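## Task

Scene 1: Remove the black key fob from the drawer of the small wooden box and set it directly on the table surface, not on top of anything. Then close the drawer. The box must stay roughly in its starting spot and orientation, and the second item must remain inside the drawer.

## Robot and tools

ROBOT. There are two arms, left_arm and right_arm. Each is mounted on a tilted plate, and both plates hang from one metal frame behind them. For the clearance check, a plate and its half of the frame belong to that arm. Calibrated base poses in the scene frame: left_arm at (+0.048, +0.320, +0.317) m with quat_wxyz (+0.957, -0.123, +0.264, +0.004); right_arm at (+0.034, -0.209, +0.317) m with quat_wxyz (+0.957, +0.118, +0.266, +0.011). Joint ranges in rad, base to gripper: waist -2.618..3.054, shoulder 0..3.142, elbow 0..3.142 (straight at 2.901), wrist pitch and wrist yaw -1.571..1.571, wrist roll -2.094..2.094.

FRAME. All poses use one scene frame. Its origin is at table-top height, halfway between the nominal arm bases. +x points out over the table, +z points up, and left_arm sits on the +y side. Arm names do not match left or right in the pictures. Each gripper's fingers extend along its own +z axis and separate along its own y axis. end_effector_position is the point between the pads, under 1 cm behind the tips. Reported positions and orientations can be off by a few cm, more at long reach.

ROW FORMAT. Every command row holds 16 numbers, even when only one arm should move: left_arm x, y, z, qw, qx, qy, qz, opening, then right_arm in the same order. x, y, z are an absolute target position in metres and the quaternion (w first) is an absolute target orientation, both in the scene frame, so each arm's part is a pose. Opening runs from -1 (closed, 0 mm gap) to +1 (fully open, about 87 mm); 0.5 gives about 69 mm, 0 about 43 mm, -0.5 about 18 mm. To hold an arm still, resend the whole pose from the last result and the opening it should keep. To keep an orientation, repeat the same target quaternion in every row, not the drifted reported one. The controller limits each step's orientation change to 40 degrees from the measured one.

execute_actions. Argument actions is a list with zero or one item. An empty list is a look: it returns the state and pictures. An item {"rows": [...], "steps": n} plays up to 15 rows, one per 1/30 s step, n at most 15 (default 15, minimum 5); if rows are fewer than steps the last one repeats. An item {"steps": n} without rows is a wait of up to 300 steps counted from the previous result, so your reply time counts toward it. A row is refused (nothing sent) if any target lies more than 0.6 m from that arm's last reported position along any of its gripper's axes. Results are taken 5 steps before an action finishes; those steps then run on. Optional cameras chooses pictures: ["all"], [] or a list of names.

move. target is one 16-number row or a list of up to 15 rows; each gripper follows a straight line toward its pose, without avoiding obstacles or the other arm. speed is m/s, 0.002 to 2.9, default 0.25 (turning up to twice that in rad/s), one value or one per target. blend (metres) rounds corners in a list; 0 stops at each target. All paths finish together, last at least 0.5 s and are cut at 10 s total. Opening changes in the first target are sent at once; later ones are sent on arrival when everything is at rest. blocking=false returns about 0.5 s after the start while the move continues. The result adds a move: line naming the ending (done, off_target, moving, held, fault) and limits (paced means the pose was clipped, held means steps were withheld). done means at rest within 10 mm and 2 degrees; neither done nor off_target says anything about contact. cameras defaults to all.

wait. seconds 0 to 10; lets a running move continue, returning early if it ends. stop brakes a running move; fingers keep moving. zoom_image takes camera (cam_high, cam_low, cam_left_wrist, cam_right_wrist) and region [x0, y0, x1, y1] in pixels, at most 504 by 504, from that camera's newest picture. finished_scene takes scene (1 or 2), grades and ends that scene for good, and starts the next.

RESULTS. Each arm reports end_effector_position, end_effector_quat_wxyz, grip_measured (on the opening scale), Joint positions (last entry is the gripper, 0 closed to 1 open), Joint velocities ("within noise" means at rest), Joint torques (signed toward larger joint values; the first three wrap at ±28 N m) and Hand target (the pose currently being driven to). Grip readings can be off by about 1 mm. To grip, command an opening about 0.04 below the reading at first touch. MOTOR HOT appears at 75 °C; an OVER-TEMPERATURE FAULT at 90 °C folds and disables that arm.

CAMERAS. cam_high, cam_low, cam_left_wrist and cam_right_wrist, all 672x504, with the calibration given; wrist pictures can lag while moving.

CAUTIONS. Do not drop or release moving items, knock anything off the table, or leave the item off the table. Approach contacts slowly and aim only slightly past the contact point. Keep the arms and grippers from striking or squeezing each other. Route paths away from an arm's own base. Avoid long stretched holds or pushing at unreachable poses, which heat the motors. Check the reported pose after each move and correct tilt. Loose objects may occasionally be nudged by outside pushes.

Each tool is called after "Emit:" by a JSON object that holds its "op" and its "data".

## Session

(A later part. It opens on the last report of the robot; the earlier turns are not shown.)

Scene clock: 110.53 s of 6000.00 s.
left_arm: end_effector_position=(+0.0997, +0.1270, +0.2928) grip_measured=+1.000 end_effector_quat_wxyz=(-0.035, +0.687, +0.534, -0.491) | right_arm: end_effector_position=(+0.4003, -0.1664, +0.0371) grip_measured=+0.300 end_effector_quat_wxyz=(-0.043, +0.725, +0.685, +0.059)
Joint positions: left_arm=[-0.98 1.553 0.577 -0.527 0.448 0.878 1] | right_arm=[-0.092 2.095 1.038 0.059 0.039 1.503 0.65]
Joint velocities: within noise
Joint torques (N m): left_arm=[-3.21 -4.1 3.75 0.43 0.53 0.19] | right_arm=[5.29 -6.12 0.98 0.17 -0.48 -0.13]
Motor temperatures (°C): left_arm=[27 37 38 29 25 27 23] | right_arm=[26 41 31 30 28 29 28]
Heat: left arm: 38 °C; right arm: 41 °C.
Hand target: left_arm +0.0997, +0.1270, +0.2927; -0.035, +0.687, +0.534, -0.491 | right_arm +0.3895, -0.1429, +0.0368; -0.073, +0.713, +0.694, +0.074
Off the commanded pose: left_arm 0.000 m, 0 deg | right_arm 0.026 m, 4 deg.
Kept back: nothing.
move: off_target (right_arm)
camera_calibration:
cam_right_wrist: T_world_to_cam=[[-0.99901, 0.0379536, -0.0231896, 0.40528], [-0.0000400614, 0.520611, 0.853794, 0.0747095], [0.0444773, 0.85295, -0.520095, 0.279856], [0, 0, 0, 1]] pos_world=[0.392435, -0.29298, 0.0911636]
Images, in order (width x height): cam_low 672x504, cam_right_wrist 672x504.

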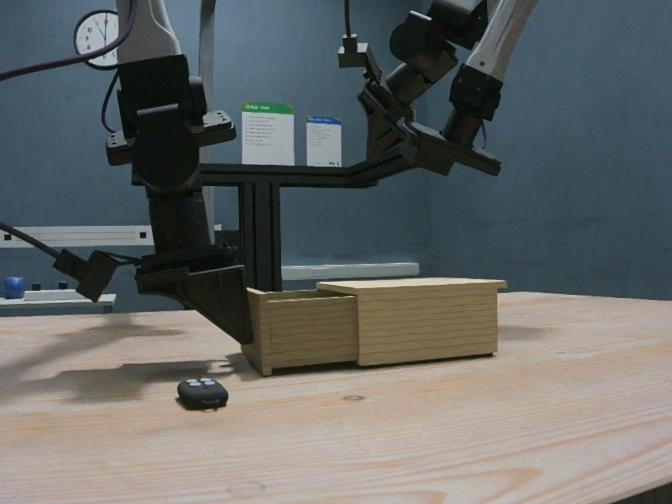

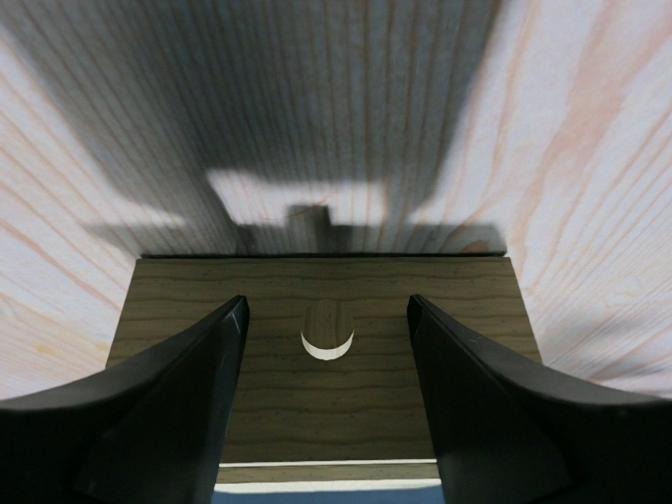

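Emit:
{"op": "move", "data": {"target": [[0.28, 0.23, 0.25, 0.1261, 0.2566, 0.9576, -0.0338, -1, 0.4003, -0.1664, 0.0371, -0.043, 0.725, 0.685, 0.059, 0.3], [0.40, 0.23, 0.16, 0.1504, 0.4924, -0.8529, 0.0868, -1, 0.4003, -0.1664, 0.0371, -0.043, 0.725, 0.685, 0.059, 0.3]], "speed": 0.5}}

Scene clock: 118.20 s of 6000.00 s.
left_arm: end_effector_position=(+0.3996, +0.2301, +0.1627) grip_measured=-0.993 end_effector_quat_wxyz=(-0.142, -0.486, +0.858, -0.087) | right_arm: end_effector_position=(+0.4002, -0.1671, +0.0368) grip_measured=+0.300 end_effector_quat_wxyz=(-0.042, +0.725, +0.685, +0.057)
Joint positions: left_arm=[-0.1 1.836 1.186 -0.551 0.012 -1.067 0.004] | right_arm=[-0.092 2.095 1.038 0.059 0.044 1.504 0.65]
Joint velocities: within noise
Joint torques (N m): left_arm=[-1.98 -8.02 5.05 0.11 0.23 0.08] | right_arm=[2.41 -8.1 1.84 0.12 -0.06 -0.12]
Motor temperatures (°C): left_arm=[27 38 38 29 25 27 23] | right_arm=[26 41 31 30 28 29 28]
Heat: left arm: 38 °C; right arm: 41 °C.
Hand target: left_arm +0.4000, +0.2300, +0.1600; -0.150, -0.493, +0.853, -0.087 | right_arm +0.4003, -0.1664, +0.0371; -0.043, +0.725, +0.685, +0.059
Off the commanded pose: left_arm 0.003 m, 1 deg | right_arm 0.001 m, 0 deg.
Kept back: nothing.
move: done
camera_calibration:
cam_left_wrist: T_world_to_cam=[[0.855504, -0.517794, 0.00134072, -0.224927], [-0.196766, -0.322701, 0.925823, 0.0269405], [-0.478953, -0.792309, -0.377956, 0.576063], [0, 0, 0, 1]] pos_world=[0.473634, 0.348648, 0.193086]
cam_right_wrist: T_world_to_cam=[[-0.998992, 0.0387152, -0.022721, 0.405383], [0.000961208, 0.52448, 0.851422, 0.0756935], [0.0448797, 0.850542, -0.523989, 0.279929], [0, 0, 0, 1]] pos_world=[0.392338, -0.293485, 0.091443]

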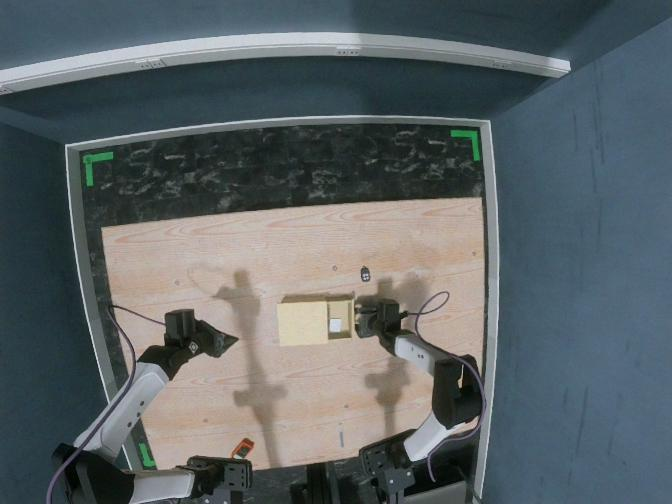

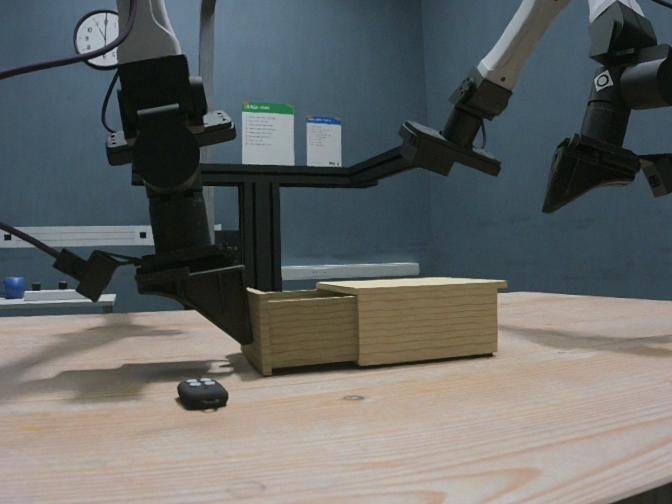

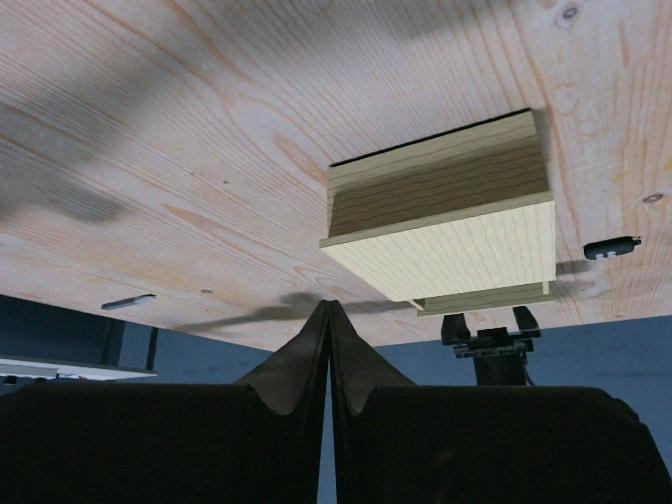

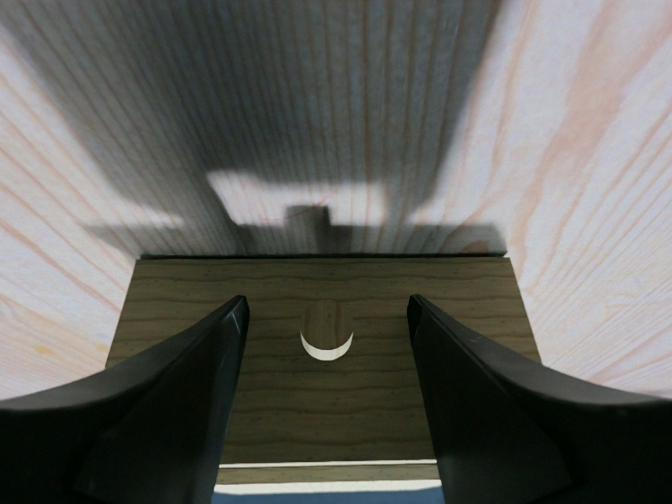

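Emit:
{"op": "move", "data": {"target": [[0.405, 0.195, 0.09, 0.1504, 0.4924, -0.8529, 0.0868, -1, 0.4003, -0.1664, 0.0371, -0.043, 0.725, 0.685, 0.059, 0.3], [0.41, 0.175, 0.045, 0.1504, 0.4924, -0.8529, 0.0868, -1, 0.4003, -0.1664, 0.0371, -0.043, 0.725, 0.685, 0.059, 0.3]], "speed": [0.25, 0.15], "blend": [0.02, 0], "cameras": ["cam_high", "cam_low", "cam_left_wrist"]}}

Scene clock: 120.03 s of 6000.00 s.
left_arm: end_effector_position=(+0.4074, +0.1787, +0.0492) grip_measured=-0.993 end_effector_quat_wxyz=(-0.155, -0.491, +0.853, -0.086) | right_arm: end_effector_position=(+0.4002, -0.1671, +0.0368) grip_measured=+0.300 end_effector_quat_wxyz=(-0.042, +0.725, +0.685, +0.057)
Joint positions: left_arm=[-0.134 2.275 1.405 -0.353 0.014 -1.115 0.004] | right_arm=[-0.092 2.095 1.038 0.059 0.044 1.504 0.65]
Joint velocities: within noise
Joint torques (N m): left_arm=[-4.38 -9.2 3.67 0.34 0.07 0.08] | right_arm=[2.36 -8.02 1.73 0.11 -0.06 -0.15]
Motor temperatures (°C): left_arm=[27 38 38 29 25 27 23] | right_arm=[26 41 31 30 28 29 28]
Heat: left arm: 38 °C; right arm: 41 °C.
Hand target: left_arm +0.4100, +0.1750, +0.0451; -0.150, -0.492, +0.853, -0.087 | right_arm +0.4003, -0.1664, +0.0371; -0.043, +0.725, +0.685, +0.059
Off the commanded pose: left_arm 0.006 m, 1 deg | right_arm 0.001 m, 0 deg.
Kept back: nothing.
move: done
camera_calibration:
cam_left_wrist: T_world_to_cam=[[0.860979, -0.508367, -0.0166821, -0.261033], [-0.168121, -0.31538, 0.933954, 0.103558], [-0.480053, -0.80131, -0.357003, 0.497201], [0, 0, 0, 1]] pos_world=[0.480837, 0.298372, 0.0764296]
Images, in order (width x height): cam_high 672x504, cam_low 672x504, cam_left_wrist 672x504.

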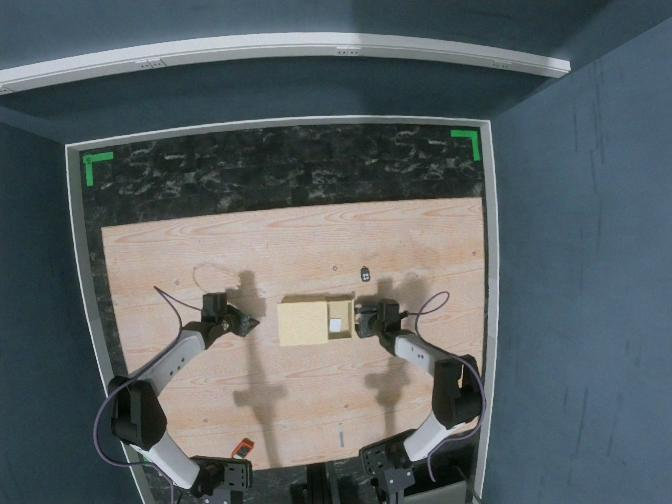

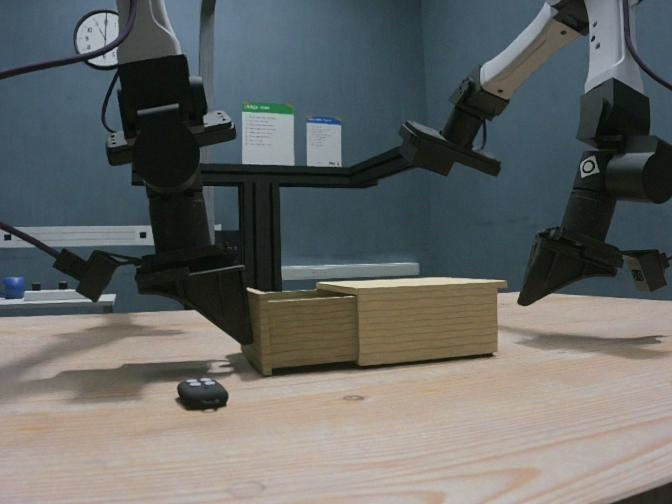

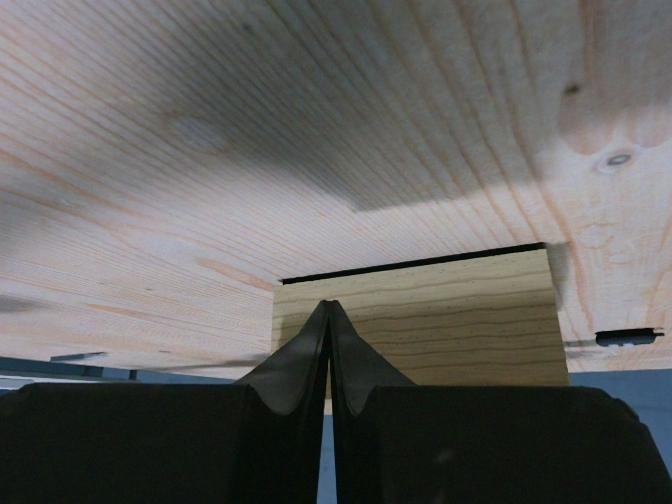

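Emit:
{"op": "zoom_image", "data": {"camera": "cam_high", "region": [190, 270, 400, 370]}}

Scaled by 2.400 from the camera's 672x504 image, which has a finer 960x720 frame.

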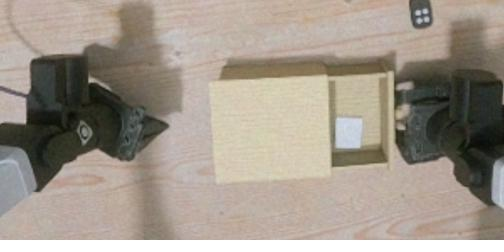

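Emit:
{"op": "move", "data": {"target": [0.408, 0.140, 0.036, 0.1504, 0.4924, -0.8529, 0.0868, -1, 0.4003, -0.1664, 0.0371, -0.043, 0.725, 0.685, 0.059, 0.3], "speed": 0.12, "cameras": ["cam_high", "cam_low", "cam_left_wrist"]}}

Scene clock: 121.77 s of 6000.00 s.
left_arm: end_effector_position=(+0.4059, +0.1395, +0.0429) grip_measured=-0.993 end_effector_quat_wxyz=(-0.160, -0.489, +0.852, -0.094) | right_arm: end_effector_position=(+0.4002, -0.1671, +0.0368) grip_measured=+0.300 end_effector_quat_wxyz=(-0.042, +0.725, +0.685, +0.057)
Joint positions: left_arm=[-0.21 2.343 1.454 -0.332 0.006 -1.181 0.004] | right_arm=[-0.092 2.095 1.038 0.059 0.044 1.504 0.65]
Joint velocities: within noise
Joint torques (N m): left_arm=[-4.57 -9.05 3.69 0.37 -0.08 0.07] | right_arm=[2.45 -8.03 1.76 0.11 -0.08 -0.16]
Motor temperatures (°C): left_arm=[27 39 38 29 25 27 23] | right_arm=[26 41 31 30 28 29 28]
Heat: left arm: 39 °C; right arm: 41 °C.
Hand target: left_arm +0.4078, +0.1400, +0.0362; -0.150, -0.492, +0.853, -0.087 | right_arm +0.4003, -0.1664, +0.0371; -0.043, +0.725, +0.685, +0.059
Off the commanded pose: left_arm 0.007 m, 1 deg | right_arm 0.001 m, 0 deg.
Kept back: nothing.
move: done
camera_calibration:
cam_left_wrist: T_world_to_cam=[[0.86001, -0.510233, -0.00665777, -0.279513], [-0.169129, -0.297332, 0.939675, 0.0944526], [-0.481433, -0.807004, -0.342004, 0.463571], [0, 0, 0, 1]] pos_world=[0.479537, 0.259571, 0.0679273]
Images, in order (width x height): cam_high 672x504, cam_low 672x504, cam_left_wrist 672x504.

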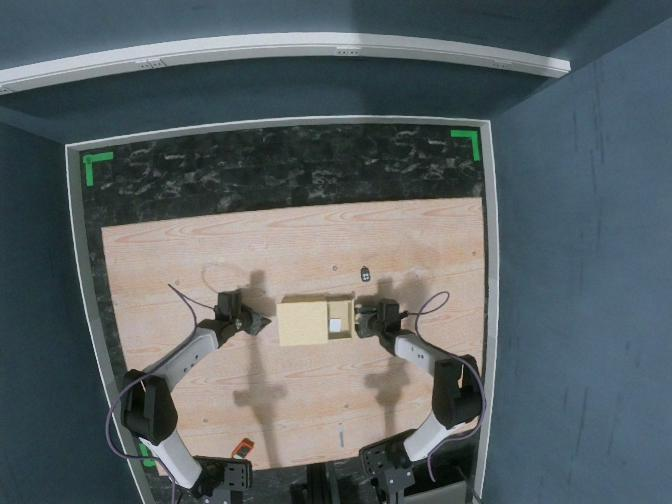

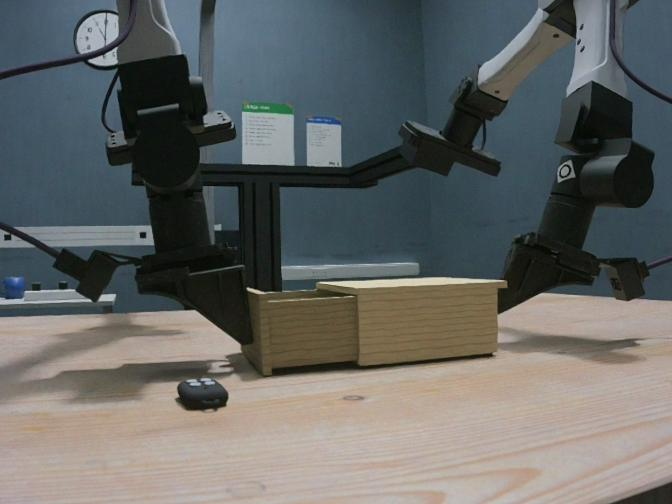

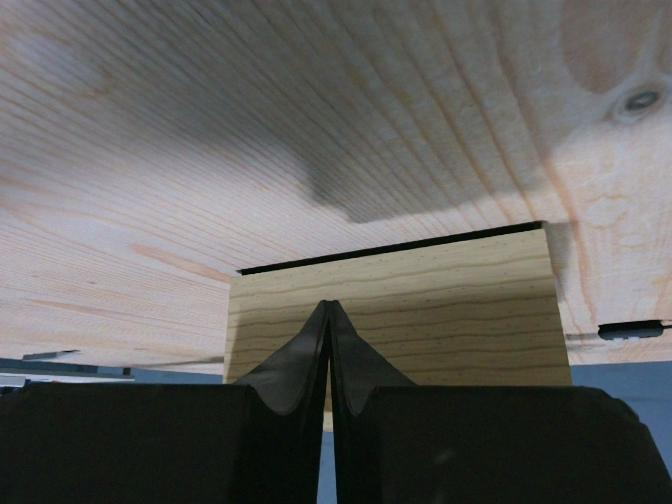

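Emit:
{"op": "move", "data": {"target": [0.405, 0.116, 0.036, 0.1504, 0.4924, -0.8529, 0.0868, -1, 0.4003, -0.1664, 0.0371, -0.043, 0.725, 0.685, 0.059, 0.3], "speed": 0.08, "cameras": ["cam_low", "cam_left_wrist"]}}

Scene clock: 123.20 s of 6000.00 s.
left_arm: end_effector_position=(+0.4032, +0.1163, +0.0432) grip_measured=-0.993 end_effector_quat_wxyz=(-0.160, -0.489, +0.852, -0.094) | right_arm: end_effector_position=(+0.4002, -0.1671, +0.0368) grip_measured=+0.300 end_effector_quat_wxyz=(-0.042, +0.725, +0.685, +0.057)
Joint positions: left_arm=[-0.261 2.372 1.476 -0.326 -0.011 -1.228 0.004] | right_arm=[-0.092 2.095 1.038 0.059 0.044 1.504 0.65]
Joint velocities: within noise
Joint torques (N m): left_arm=[-5.05 -8.94 3.69 0.39 -0.08 0.05] | right_arm=[2.29 -7.94 1.77 0.11 -0.06 -0.16]
Motor temperatures (°C): left_arm=[27 40 38 29 25 27 23] | right_arm=[26 40 31 30 28 29 28]
Heat: left arm: 40 °C; right arm: 40 °C.
Hand target: left_arm +0.4049, +0.1161, +0.0362; -0.150, -0.492, +0.853, -0.087 | right_arm +0.4003, -0.1664, +0.0371; -0.043, +0.725, +0.685, +0.059
Off the commanded pose: left_arm 0.007 m, 1 deg | right_arm 0.001 m, 0 deg.
Kept back: nothing.
move: done
camera_calibration:
cam_left_wrist: T_world_to_cam=[[0.859793, -0.5106, -0.00664352, -0.28901], [-0.169113, -0.296994, 0.939785, 0.0868488], [-0.481827, -0.806897, -0.341702, 0.443854], [0, 0, 0, 1]] pos_world=[0.477037, 0.23637, 0.0681269]
Images, in order (width x height): cam_low 672x504, cam_left_wrist 672x504.

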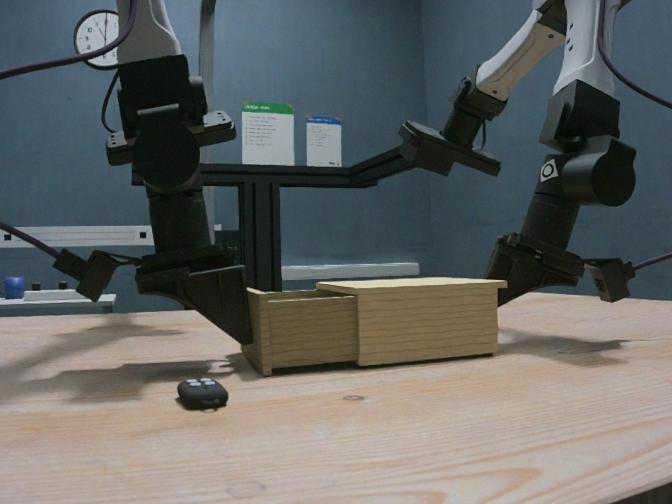

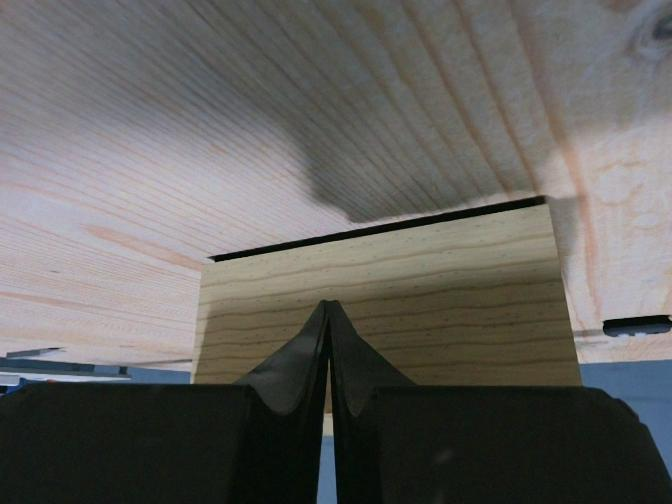

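Emit:
{"op": "move", "data": {"target": [0.404, 0.105, 0.036, 0.1504, 0.4924, -0.8529, 0.0868, -1, 0.4003, -0.1664, 0.0371, -0.043, 0.725, 0.685, 0.059, 0.3], "speed": 0.06, "cameras": ["cam_low", "cam_left_wrist"]}}

Scene clock: 124.23 s of 6000.00 s.
left_arm: end_effector_position=(+0.4034, +0.1072, +0.0425) grip_measured=-0.993 end_effector_quat_wxyz=(-0.158, -0.491, +0.852, -0.093) | right_arm: end_effector_position=(+0.4002, -0.1671, +0.0368) grip_measured=+0.300 end_effector_quat_wxyz=(-0.042, +0.725, +0.685, +0.057)
Joint positions: left_arm=[-0.281 2.386 1.491 -0.325 -0.022 -1.251 0.004] | right_arm=[-0.092 2.095 1.038 0.059 0.044 1.504 0.65]
Joint velocities: within noise
Joint torques (N m): left_arm=[-5.57 -8.88 3.78 0.41 -0.07 0.07] | right_arm=[2.45 -8.02 1.76 0.16 -0.08 -0.15]
Motor temperatures (°C): left_arm=[27 40 38 29 25 27 23] | right_arm=[26 40 31 30 28 29 28]
Heat: left arm: 40 °C; right arm: 40 °C.
Hand target: left_arm +0.4039, +0.1050, +0.0362; -0.150, -0.492, +0.853, -0.087 | right_arm +0.4003, -0.1664, +0.0371; -0.043, +0.725, +0.685, +0.059
Off the commanded pose: left_arm 0.007 m, 1 deg | right_arm 0.001 m, 0 deg.
Kept back: nothing.
move: done
camera_calibration:
cam_left_wrist: T_world_to_cam=[[0.861577, -0.507569, -0.00767659, -0.294864], [-0.169357, -0.301666, 0.938252, 0.0853765], [-0.478543, -0.807076, -0.345869, 0.435132], [0, 0, 0, 1]] pos_world=[0.476736, 0.227276, 0.0681305]
Images, in order (width x height): cam_low 672x504, cam_left_wrist 672x504.

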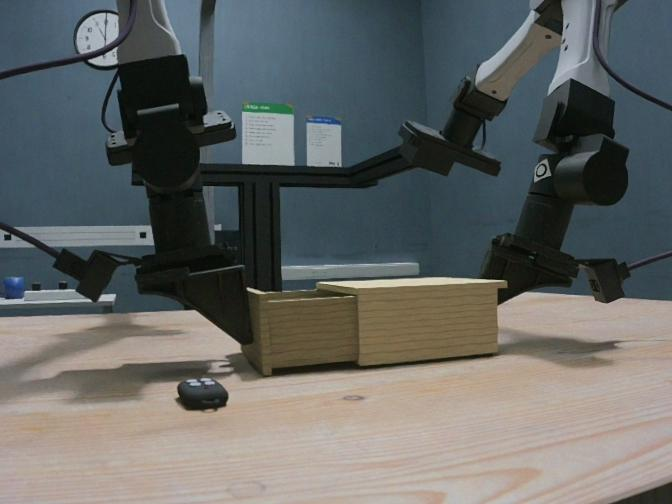

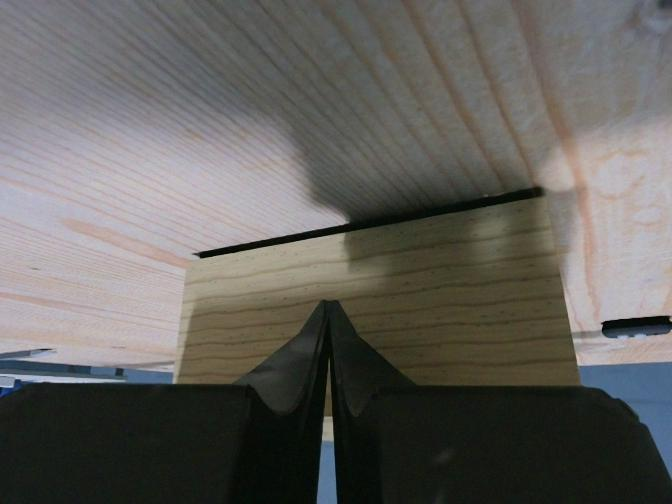

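Emit:
{"op": "move", "data": {"target": [0.404, 0.095, 0.036, 0.1504, 0.4924, -0.8529, 0.0868, -1, 0.4003, -0.1664, 0.0371, -0.043, 0.725, 0.685, 0.059, 0.3], "speed": 0.06, "cameras": ["cam_low", "cam_left_wrist", "cam_right_wrist"]}}

Scene clock: 125.17 s of 6000.00 s.
left_arm: end_effector_position=(+0.4063, +0.1064, +0.0380) grip_measured=-0.993 end_effector_quat_wxyz=(-0.148, -0.495, +0.852, -0.083) | right_arm: end_effector_position=(+0.4002, -0.1672, +0.0368) grip_measured=+0.300 end_effector_quat_wxyz=(-0.042, +0.725, +0.685, +0.057)
Joint positions: left_arm=[-0.288 2.4 1.508 -0.325 -0.052 -1.267 0.003] | right_arm=[-0.092 2.095 1.038 0.059 0.044 1.504 0.65]
Joint velocities: within noise
Joint torques (N m): left_arm=[-6.8 -8.83 4.04 0.36 0.18 0.03] | right_arm=[2.3 -8.01 1.73 0.11 -0.03 -0.18]
Motor temperatures (°C): left_arm=[27 41 38 29 25 27 23] | right_arm=[26 40 31 30 28 29 28]
Heat: left arm: 41 °C; right arm: 40 °C.
Hand target: left_arm +0.4038, +0.0953, +0.0362; -0.150, -0.492, +0.853, -0.087 | right_arm +0.4003, -0.1664, +0.0371; -0.043, +0.725, +0.685, +0.059
Off the commanded pose: left_arm 0.012 m, 1 deg | right_arm 0.001 m, 0 deg.
Kept back: nothing.
move: off_target (left_arm)
camera_calibration:
cam_left_wrist: T_world_to_cam=[[0.865201, -0.501182, -0.0156386, -0.299564], [-0.173588, -0.328637, 0.928367, 0.0949087], [-0.47042, -0.800509, -0.371336, 0.431266], [0, 0, 0, 1]] pos_world=[0.478534, 0.226287, 0.0673495]
cam_right_wrist: T_world_to_cam=[[-0.998996, 0.0386756, -0.0225975, 0.405363], [0.00106158, 0.524783, 0.851235, 0.0756767], [0.0447808, 0.850357, -0.524298, 0.279993], [0, 0, 0, 1]] pos_world=[0.392338, -0.293485, 0.0915412]
Images, in order (width x height): cam_low 672x504, cam_left_wrist 672x504, cam_right_wrist 672x504.

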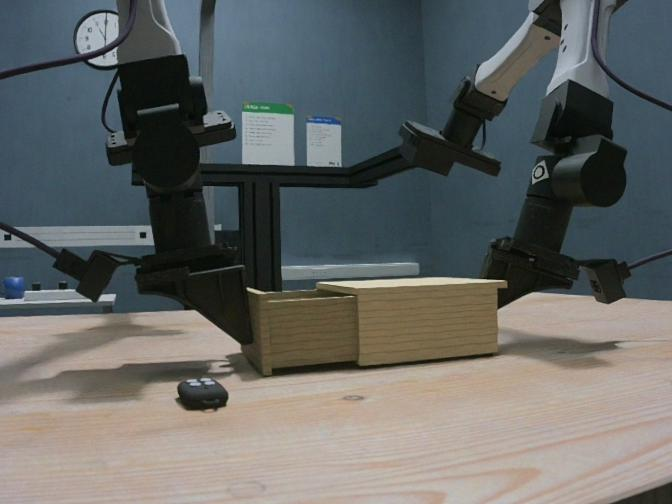

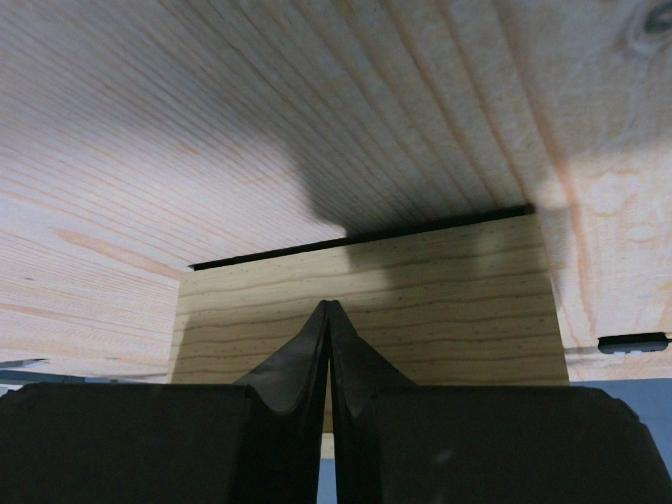

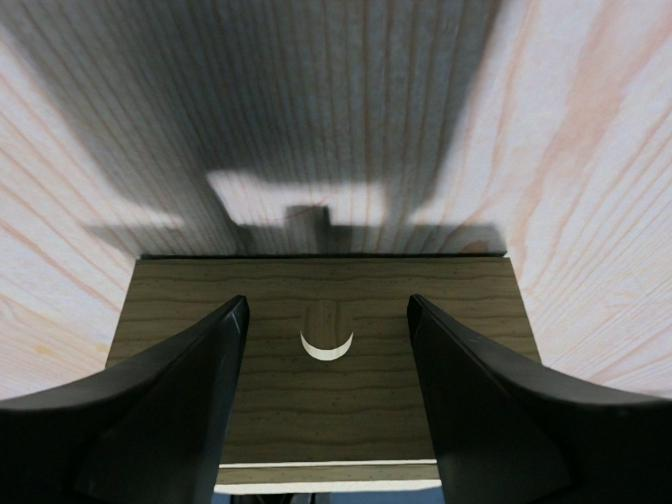

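Emit:
{"op": "move", "data": {"target": [0.404, 0.084, 0.036, 0.1504, 0.4924, -0.8529, 0.0868, -1, 0.390, -0.118, 0.036, -0.0729, 0.7123, 0.6939, 0.0749, 0.3], "speed": 0.08, "cameras": ["cam_low", "cam_left_wrist", "cam_right_wrist"]}}

Scene clock: 126.63 s of 6000.00 s.
left_arm: end_effector_position=(+0.4086, +0.1037, +0.0352) grip_measured=-0.993 end_effector_quat_wxyz=(-0.140, -0.499, +0.852, -0.074) | right_arm: end_effector_position=(+0.4007, -0.1451, +0.0358) grip_measured=+0.300 end_effector_quat_wxyz=(-0.037, +0.727, +0.683, +0.055)
Joint positions: left_arm=[-0.3 2.414 1.53 -0.333 -0.081 -1.287 0.003] | right_arm=[-0.029 2.113 1.037 0.078 0.088 1.561 0.65]
Joint velocities: within noise
Joint torques (N m): left_arm=[-7.83 -8.64 4.12 0.38 0.32 0.03] | right_arm=[5.86 -6.05 1.29 0.14 -0.63 -0.2]
Motor temperatures (°C): left_arm=[27 41 38 29 25 27 23] | right_arm=[26 40 31 30 28 29 28]
Heat: left arm: 41 °C; right arm: 40 °C.
Hand target: left_arm +0.4035, +0.0846, +0.0365; -0.150, -0.492, +0.853, -0.087 | right_arm +0.3895, -0.1191, +0.0370; -0.073, +0.713, +0.694, +0.074
Off the commanded pose: left_arm 0.020 m, 2 deg | right_arm 0.029 m, 5 deg.
Kept back: nothing.
move: off_target (left_arm, right_arm)
camera_calibration:
cam_left_wrist: T_world_to_cam=[[0.86804, -0.495825, -0.0257644, -0.304361], [-0.17433, -0.352966, 0.919252, 0.100101], [-0.464882, -0.793456, -0.392826, 0.426957], [0, 0, 0, 1]] pos_world=[0.480133, 0.223194, 0.0678602]
cam_right_wrist: T_world_to_cam=[[-0.998753, 0.0431897, -0.0250309, 0.405565], [0.00184415, 0.533012, 0.846105, 0.0659429], [0.0498849, 0.845004, -0.532428, 0.258149], [0, 0, 0, 1]] pos_world=[0.39206, -0.270802, 0.0918028]
Images, in order (width x height): cam_low 672x504, cam_left_wrist 672x504, cam_right_wrist 672x504.

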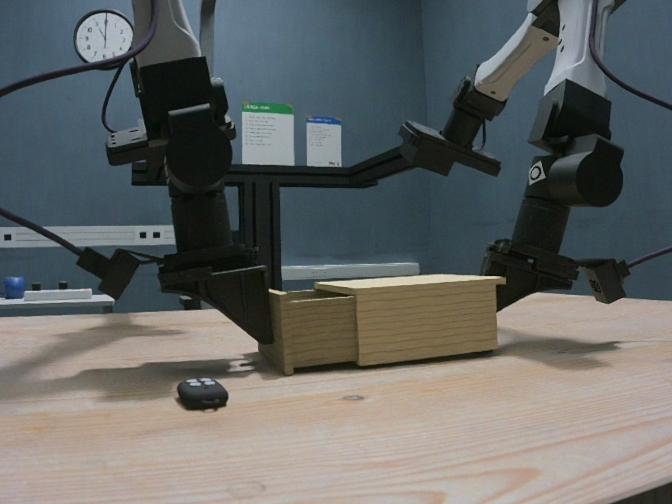

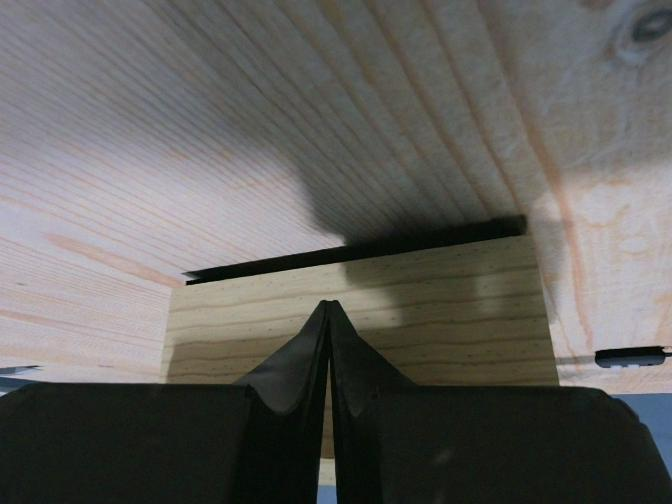

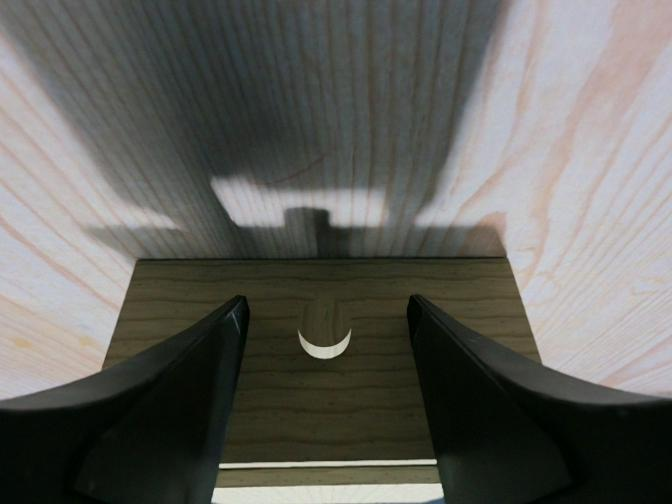

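Emit:
{"op": "zoom_image", "data": {"camera": "cam_low", "region": [240, 260, 560, 400]}}

Emit:
{"op": "zoom_image", "data": {"camera": "cam_left_wrist", "region": [150, 180, 600, 480]}}

Scaled by 1.575 from the camera's 672x504 image, which has a finer 960x720 frame.

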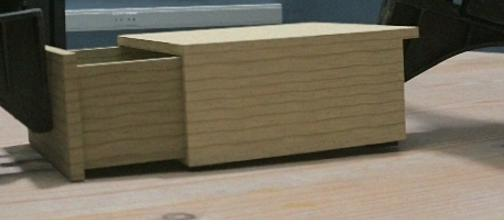

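Scaled by 1.120 from the camera's 672x504 image, which has a finer 960x720 frame.

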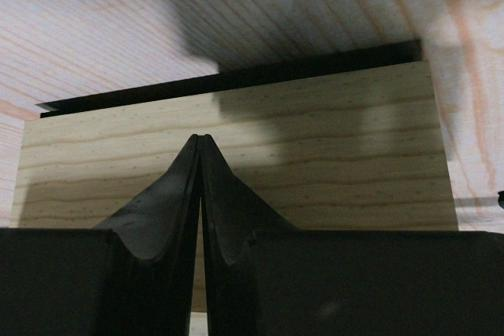

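Emit:
{"op": "move", "data": {"target": [[0.404, 0.097, 0.036, 0.1504, 0.4924, -0.8529, 0.0868, -1, 0.392, -0.172, 0.045, -0.0729, 0.7123, 0.6939, 0.0749, 0.3], [0.404, 0.097, 0.036, 0.1504, 0.4924, -0.8529, 0.0868, -1, 0.392, -0.165, 0.075, -0.0729, 0.7123, 0.6939, 0.0749, 0.3], [0.404, 0.097, 0.036, 0.1504, 0.4924, -0.8529, 0.0868, -1, 0.390, -0.142, 0.060, -0.0729, 0.7123, 0.6939, 0.0749, 0.3]], "speed": 0.1, "cameras": ["cam_low", "cam_left_wrist", "cam_right_wrist"]}}

Scene clock: 129.77 s of 6000.00 s.
left_arm: end_effector_position=(+0.4086, +0.1037, +0.0353) grip_measured=-0.993 end_effector_quat_wxyz=(-0.140, -0.497, +0.853, -0.075) | right_arm: end_effector_position=(+0.3909, -0.1490, +0.0649) grip_measured=+0.300 end_effector_quat_wxyz=(-0.072, +0.713, +0.693, +0.074)
Joint positions: left_arm=[-0.3 2.414 1.53 -0.333 -0.08 -1.281 0.003] | right_arm=[-0.062 2.007 0.985 -0.006 -0.004 1.504 0.65]
Joint velocities: within noise
Joint torques (N m): left_arm=[-5.35 -10.17 2.09 0.46 0.4 0.22] | right_arm=[3.89 -6.04 2.1 0.26 0.02 -0.08]
Motor temperatures (°C): left_arm=[28 42 38 29 25 27 23] | right_arm=[26 40 30 30 28 29 28]
Heat: left arm: 42 °C; right arm: 40 °C.
Hand target: left_arm +0.4040, +0.0972, +0.0361; -0.150, -0.492, +0.853, -0.087 | right_arm +0.3899, -0.1420, +0.0603; -0.073, +0.712, +0.694, +0.075
Off the commanded pose: left_arm 0.008 m, 2 deg | right_arm 0.009 m, 0 deg.
Kept back: nothing.
move: done
camera_calibration:
cam_left_wrist: T_world_to_cam=[[0.865365, -0.500618, -0.0229132, -0.302875], [-0.178226, -0.35017, 0.919574, 0.10132], [-0.468379, -0.791684, -0.392248, 0.428238], [0, 0, 0, 1]] pos_world=[0.480733, 0.222883, 0.0678641]
cam_right_wrist: T_world_to_cam=[[-0.999952, 0.00872415, -0.0044111, 0.390696], [0.000168605, 0.466544, 0.884498, 0.0317736], [0.00977447, 0.884455, -0.466523, 0.294708], [0, 0, 0, 1]] pos_world=[0.387791, -0.278888, 0.111108]
Images, in order (width x height): cam_low 672x504, cam_left_wrist 672x504, cam_right_wrist 672x504.

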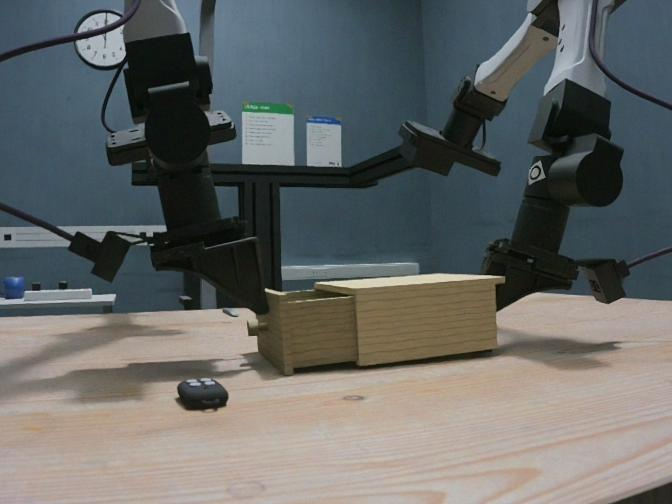

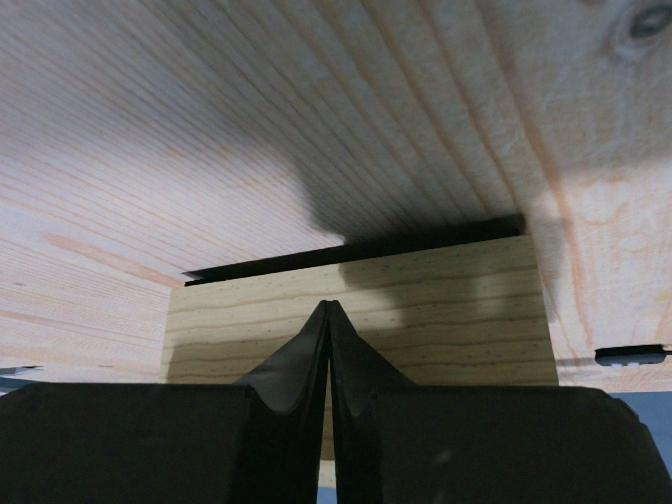

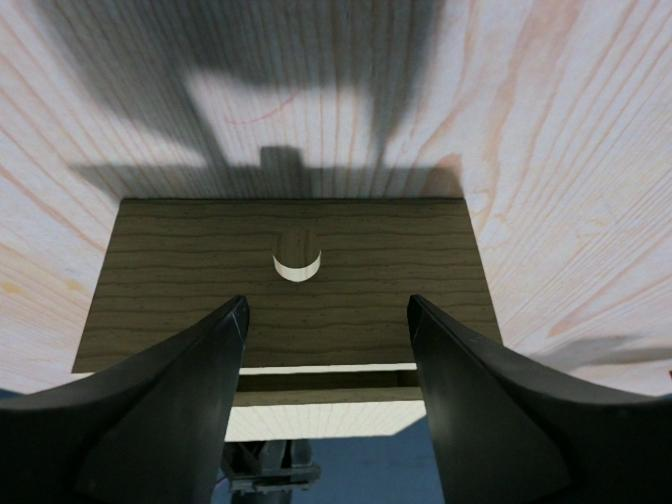

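Emit:
{"op": "move", "data": {"target": [[0.410, 0.126, 0.046, 0.1504, 0.4924, -0.8529, 0.0868, -1, 0.403, -0.158, 0.064, -0.0729, 0.7123, 0.6939, 0.0749, 0.3], [0.405, 0.126, 0.052, -0.0346, 0.6082, -0.7926, -0.0266, -1, 0.403, -0.152, 0.060, -0.0729, 0.7123, 0.6939, 0.0749, 0.3]], "speed": [0.12, 0.25], "cameras": ["cam_low", "cam_left_wrist", "cam_right_wrist"]}}

Scene clock: 132.40 s of 6000.00 s.
left_arm: end_effector_position=(+0.3931, +0.1243, +0.0456) grip_measured=-0.993 end_effector_quat_wxyz=(+0.016, -0.601, +0.798, +0.033) | right_arm: end_effector_position=(+0.4028, -0.1549, +0.0640) grip_measured=+0.300 end_effector_quat_wxyz=(-0.070, +0.714, +0.692, +0.076)
Joint positions: left_arm=[-0.43 2.302 1.284 -0.181 -0.499 -1.638 0.003] | right_arm=[-0.076 2.018 1.033 -0.036 -0.014 1.494 0.65]
Joint velocities: within noise
Joint torques (N m): left_arm=[-5.55 -11.3 2.41 0.53 -0.33 0.08] | right_arm=[2.93 -6.48 3.59 0.08 -0.05 -0.15]
Motor temperatures (°C): left_arm=[28 44 38 29 25 27 23] | right_arm=[26 40 30 30 28 29 28]
Heat: left arm: 44 °C; right arm: 40 °C.
Hand target: left_arm +0.4049, +0.1261, +0.0520; +0.034, -0.608, +0.792, +0.027 | right_arm +0.4029, -0.1521, +0.0600; -0.073, +0.712, +0.694, +0.075
Off the commanded pose: left_arm 0.014 m, 2 deg | right_arm 0.005 m, 0 deg.
Kept back: nothing.
move: off_target (left_arm)
camera_calibration:
cam_left_wrist: T_world_to_cam=[[0.959804, -0.27701, -0.0451808, -0.342783], [-0.165681, -0.689123, 0.70545, 0.143304], [-0.226551, -0.669608, -0.707319, 0.345436], [0, 0, 0, 1]] pos_world=[0.431006, 0.235107, 0.127752]
cam_right_wrist: T_world_to_cam=[[-0.999864, 0.0122387, -0.0110172, 0.403655], [-0.00405264, 0.465578, 0.884998, 0.0367519], [0.0159606, 0.884922, -0.465465, 0.29691], [0, 0, 0, 1]] pos_world=[0.39901, -0.284793, 0.110123]
Images, in order (width x height): cam_low 672x504, cam_left_wrist 672x504, cam_right_wrist 672x504.

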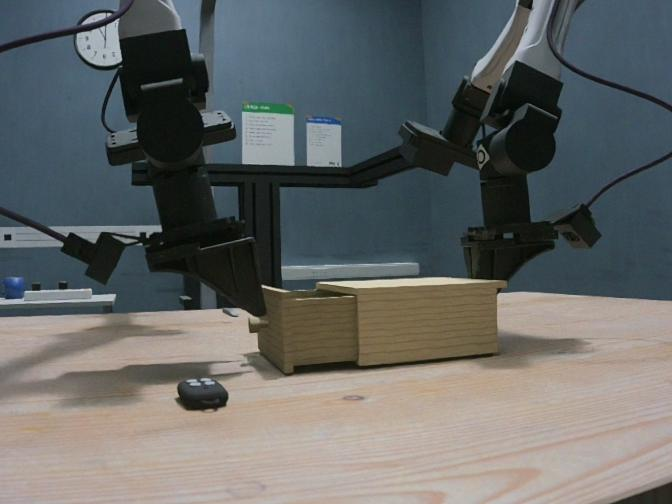

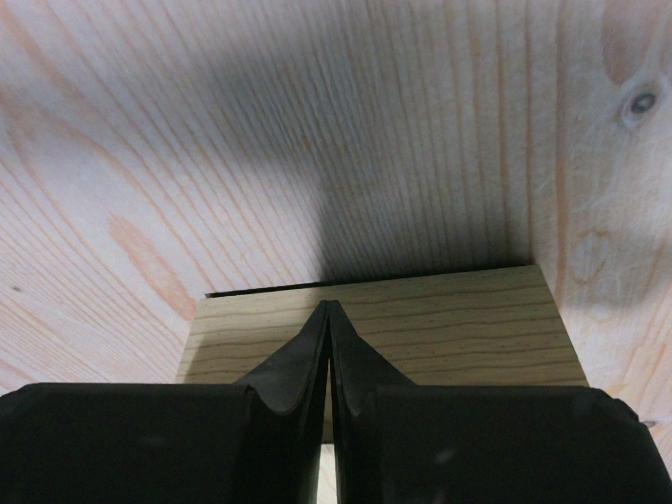

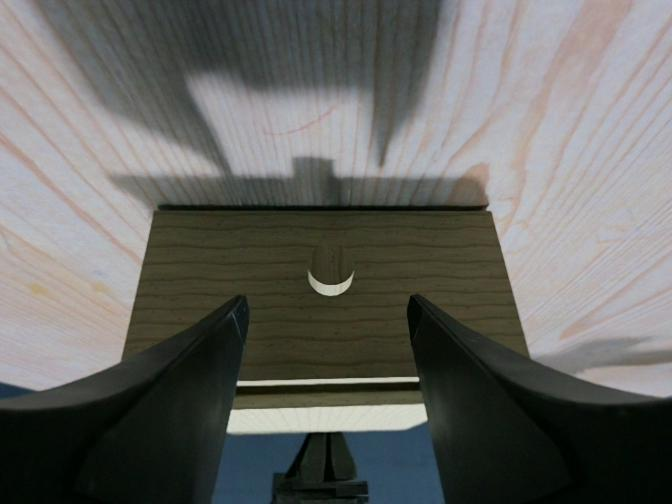

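Emit:
{"op": "move", "data": {"target": [0.402, 0.106, 0.052, -0.0346, 0.6082, -0.7926, -0.0266, -1, 0.403, -0.150, 0.060, -0.0729, 0.7123, 0.6939, 0.0749, 0.3], "speed": 0.08, "cameras": ["cam_low", "cam_left_wrist"]}}

Scene clock: 133.37 s of 6000.00 s.
left_arm: end_effector_position=(+0.4011, +0.1177, +0.0521) grip_measured=-0.993 end_effector_quat_wxyz=(+0.036, -0.608, +0.792, +0.035) | right_arm: end_effector_position=(+0.4028, -0.1549, +0.0640) grip_measured=+0.300 end_effector_quat_wxyz=(-0.070, +0.714, +0.692, +0.076)
Joint positions: left_arm=[-0.461 2.302 1.31 -0.205 -0.547 -1.682 0.003] | right_arm=[-0.076 2.018 1.033 -0.036 -0.014 1.494 0.65]
Joint velocities: within noise
Joint torques (N m): left_arm=[-7.01 -8.4 4.15 0.5 -0.04 0.07] | right_arm=[3.37 -6.41 3.58 0.1 -0.01 -0.1]
Motor temperatures (°C): left_arm=[28 44 38 29 25 27 23] | right_arm=[26 40 30 30 28 29 28]
Heat: left arm: 44 °C; right arm: 40 °C.
Hand target: left_arm +0.4017, +0.1061, +0.0523; +0.034, -0.608, +0.793, +0.027 | right_arm +0.4028, -0.1501, +0.0601; -0.073, +0.712, +0.694, +0.075
Off the commanded pose: left_arm 0.012 m, 1 deg | right_arm 0.006 m, 0 deg.
Kept back: nothing.
move: off_target (left_arm)
camera_calibration:
cam_left_wrist: T_world_to_cam=[[0.965529, -0.259097, -0.0249317, -0.357429], [-0.173514, -0.712066, 0.680334, 0.142535], [-0.194026, -0.652557, -0.732478, 0.333669], [0, 0, 0, 1]] pos_world=[0.43458, 0.226623, 0.138522]
Images, in order (width x height): cam_low 672x504, cam_left_wrist 672x504.

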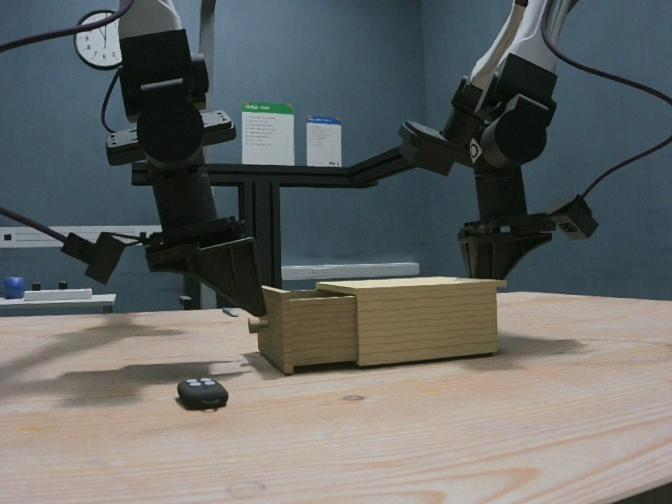

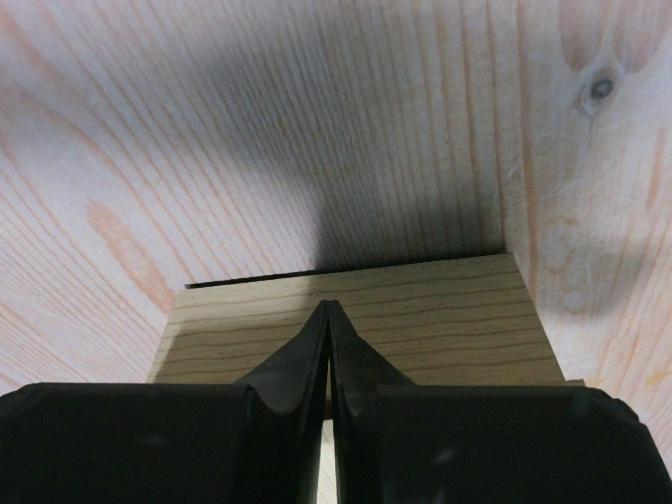

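Emit:
{"op": "move", "data": {"target": [0.402, 0.098, 0.052, -0.0346, 0.6082, -0.7926, -0.0266, -1, 0.400, -0.105, 0.057, -0.0729, 0.7123, 0.6939, 0.0749, 0.3], "speed": 0.08, "cameras": ["cam_low", "cam_left_wrist", "cam_right_wrist"]}}

Scene clock: 134.50 s of 6000.00 s.
left_arm: end_effector_position=(+0.4021, +0.1179, +0.0531) grip_measured=-0.993 end_effector_quat_wxyz=(+0.044, -0.608, +0.791, +0.046) | right_arm: end_effector_position=(+0.4019, -0.1283, +0.0568) grip_measured=+0.300 end_effector_quat_wxyz=(-0.051, +0.724, +0.685, +0.055)
Joint positions: left_arm=[-0.471 2.31 1.331 -0.237 -0.575 -1.701 0.003] | right_arm=[0.02 2.055 1.033 -0.001 0.095 1.6 0.65]
Joint velocities: within noise
Joint torques (N m): left_arm=[-7.6 -7.92 4.37 0.62 0.12 0.05] | right_arm=[6.17 -5.91 2.96 0.2 -0.48 -0.21]
Motor temperatures (°C): left_arm=[28 45 38 29 25 27 23] | right_arm=[26 40 30 30 28 29 28]
Heat: left arm: 45 °C; right arm: 40 °C.
Hand target: left_arm +0.4015, +0.0985, +0.0528; +0.034, -0.608, +0.793, +0.027 | right_arm +0.3993, -0.1057, +0.0578; -0.073, +0.712, +0.694, +0.074
Off the commanded pose: left_arm 0.020 m, 3 deg | right_arm 0.023 m, 4 deg.
Kept back: nothing.
move: off_target (left_arm, right_arm)
camera_calibration:
cam_left_wrist: T_world_to_cam=[[0.965848, -0.257118, -0.032067, -0.358314], [-0.172493, -0.730384, 0.660897, 0.144959], [-0.19335, -0.632795, -0.749791, 0.333065], [0, 0, 0, 1]] pos_world=[0.435479, 0.224509, 0.142436]
cam_right_wrist: T_world_to_cam=[[-0.99935, 0.0355757, -0.00590824, 0.404783], [0.0132972, 0.515792, 0.856611, 0.031823], [0.0335219, 0.855975, -0.51593, 0.262107], [0, 0, 0, 1]] pos_world=[0.39531, -0.255171, 0.11036]
Images, in order (width x height): cam_low 672x504, cam_left_wrist 672x504, cam_right_wrist 672x504.

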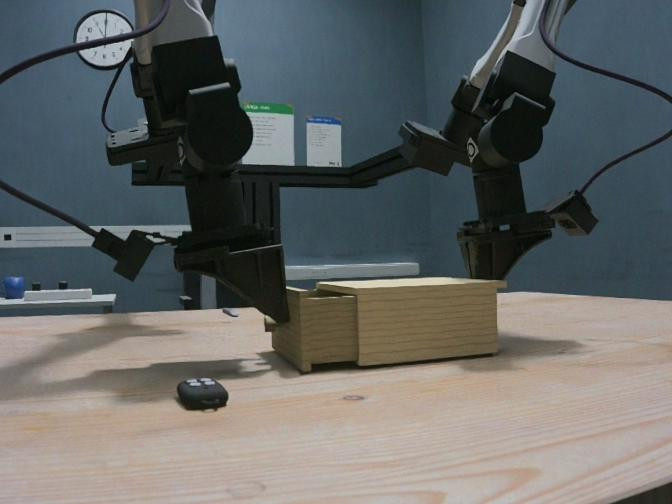

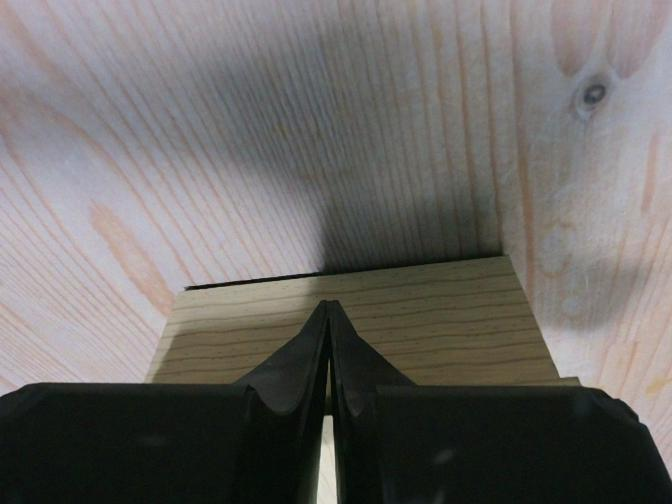

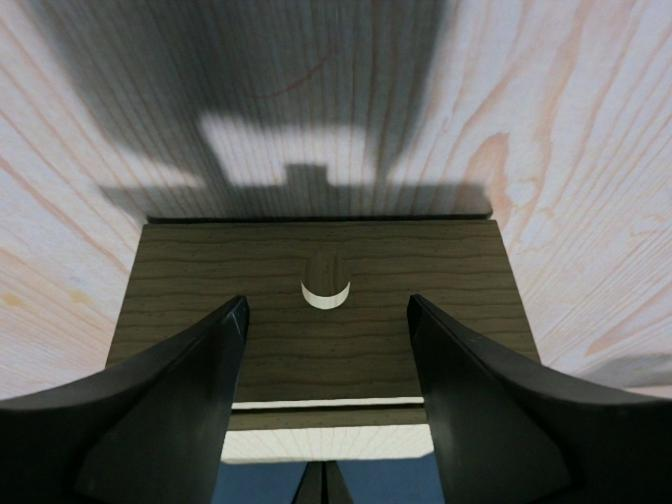

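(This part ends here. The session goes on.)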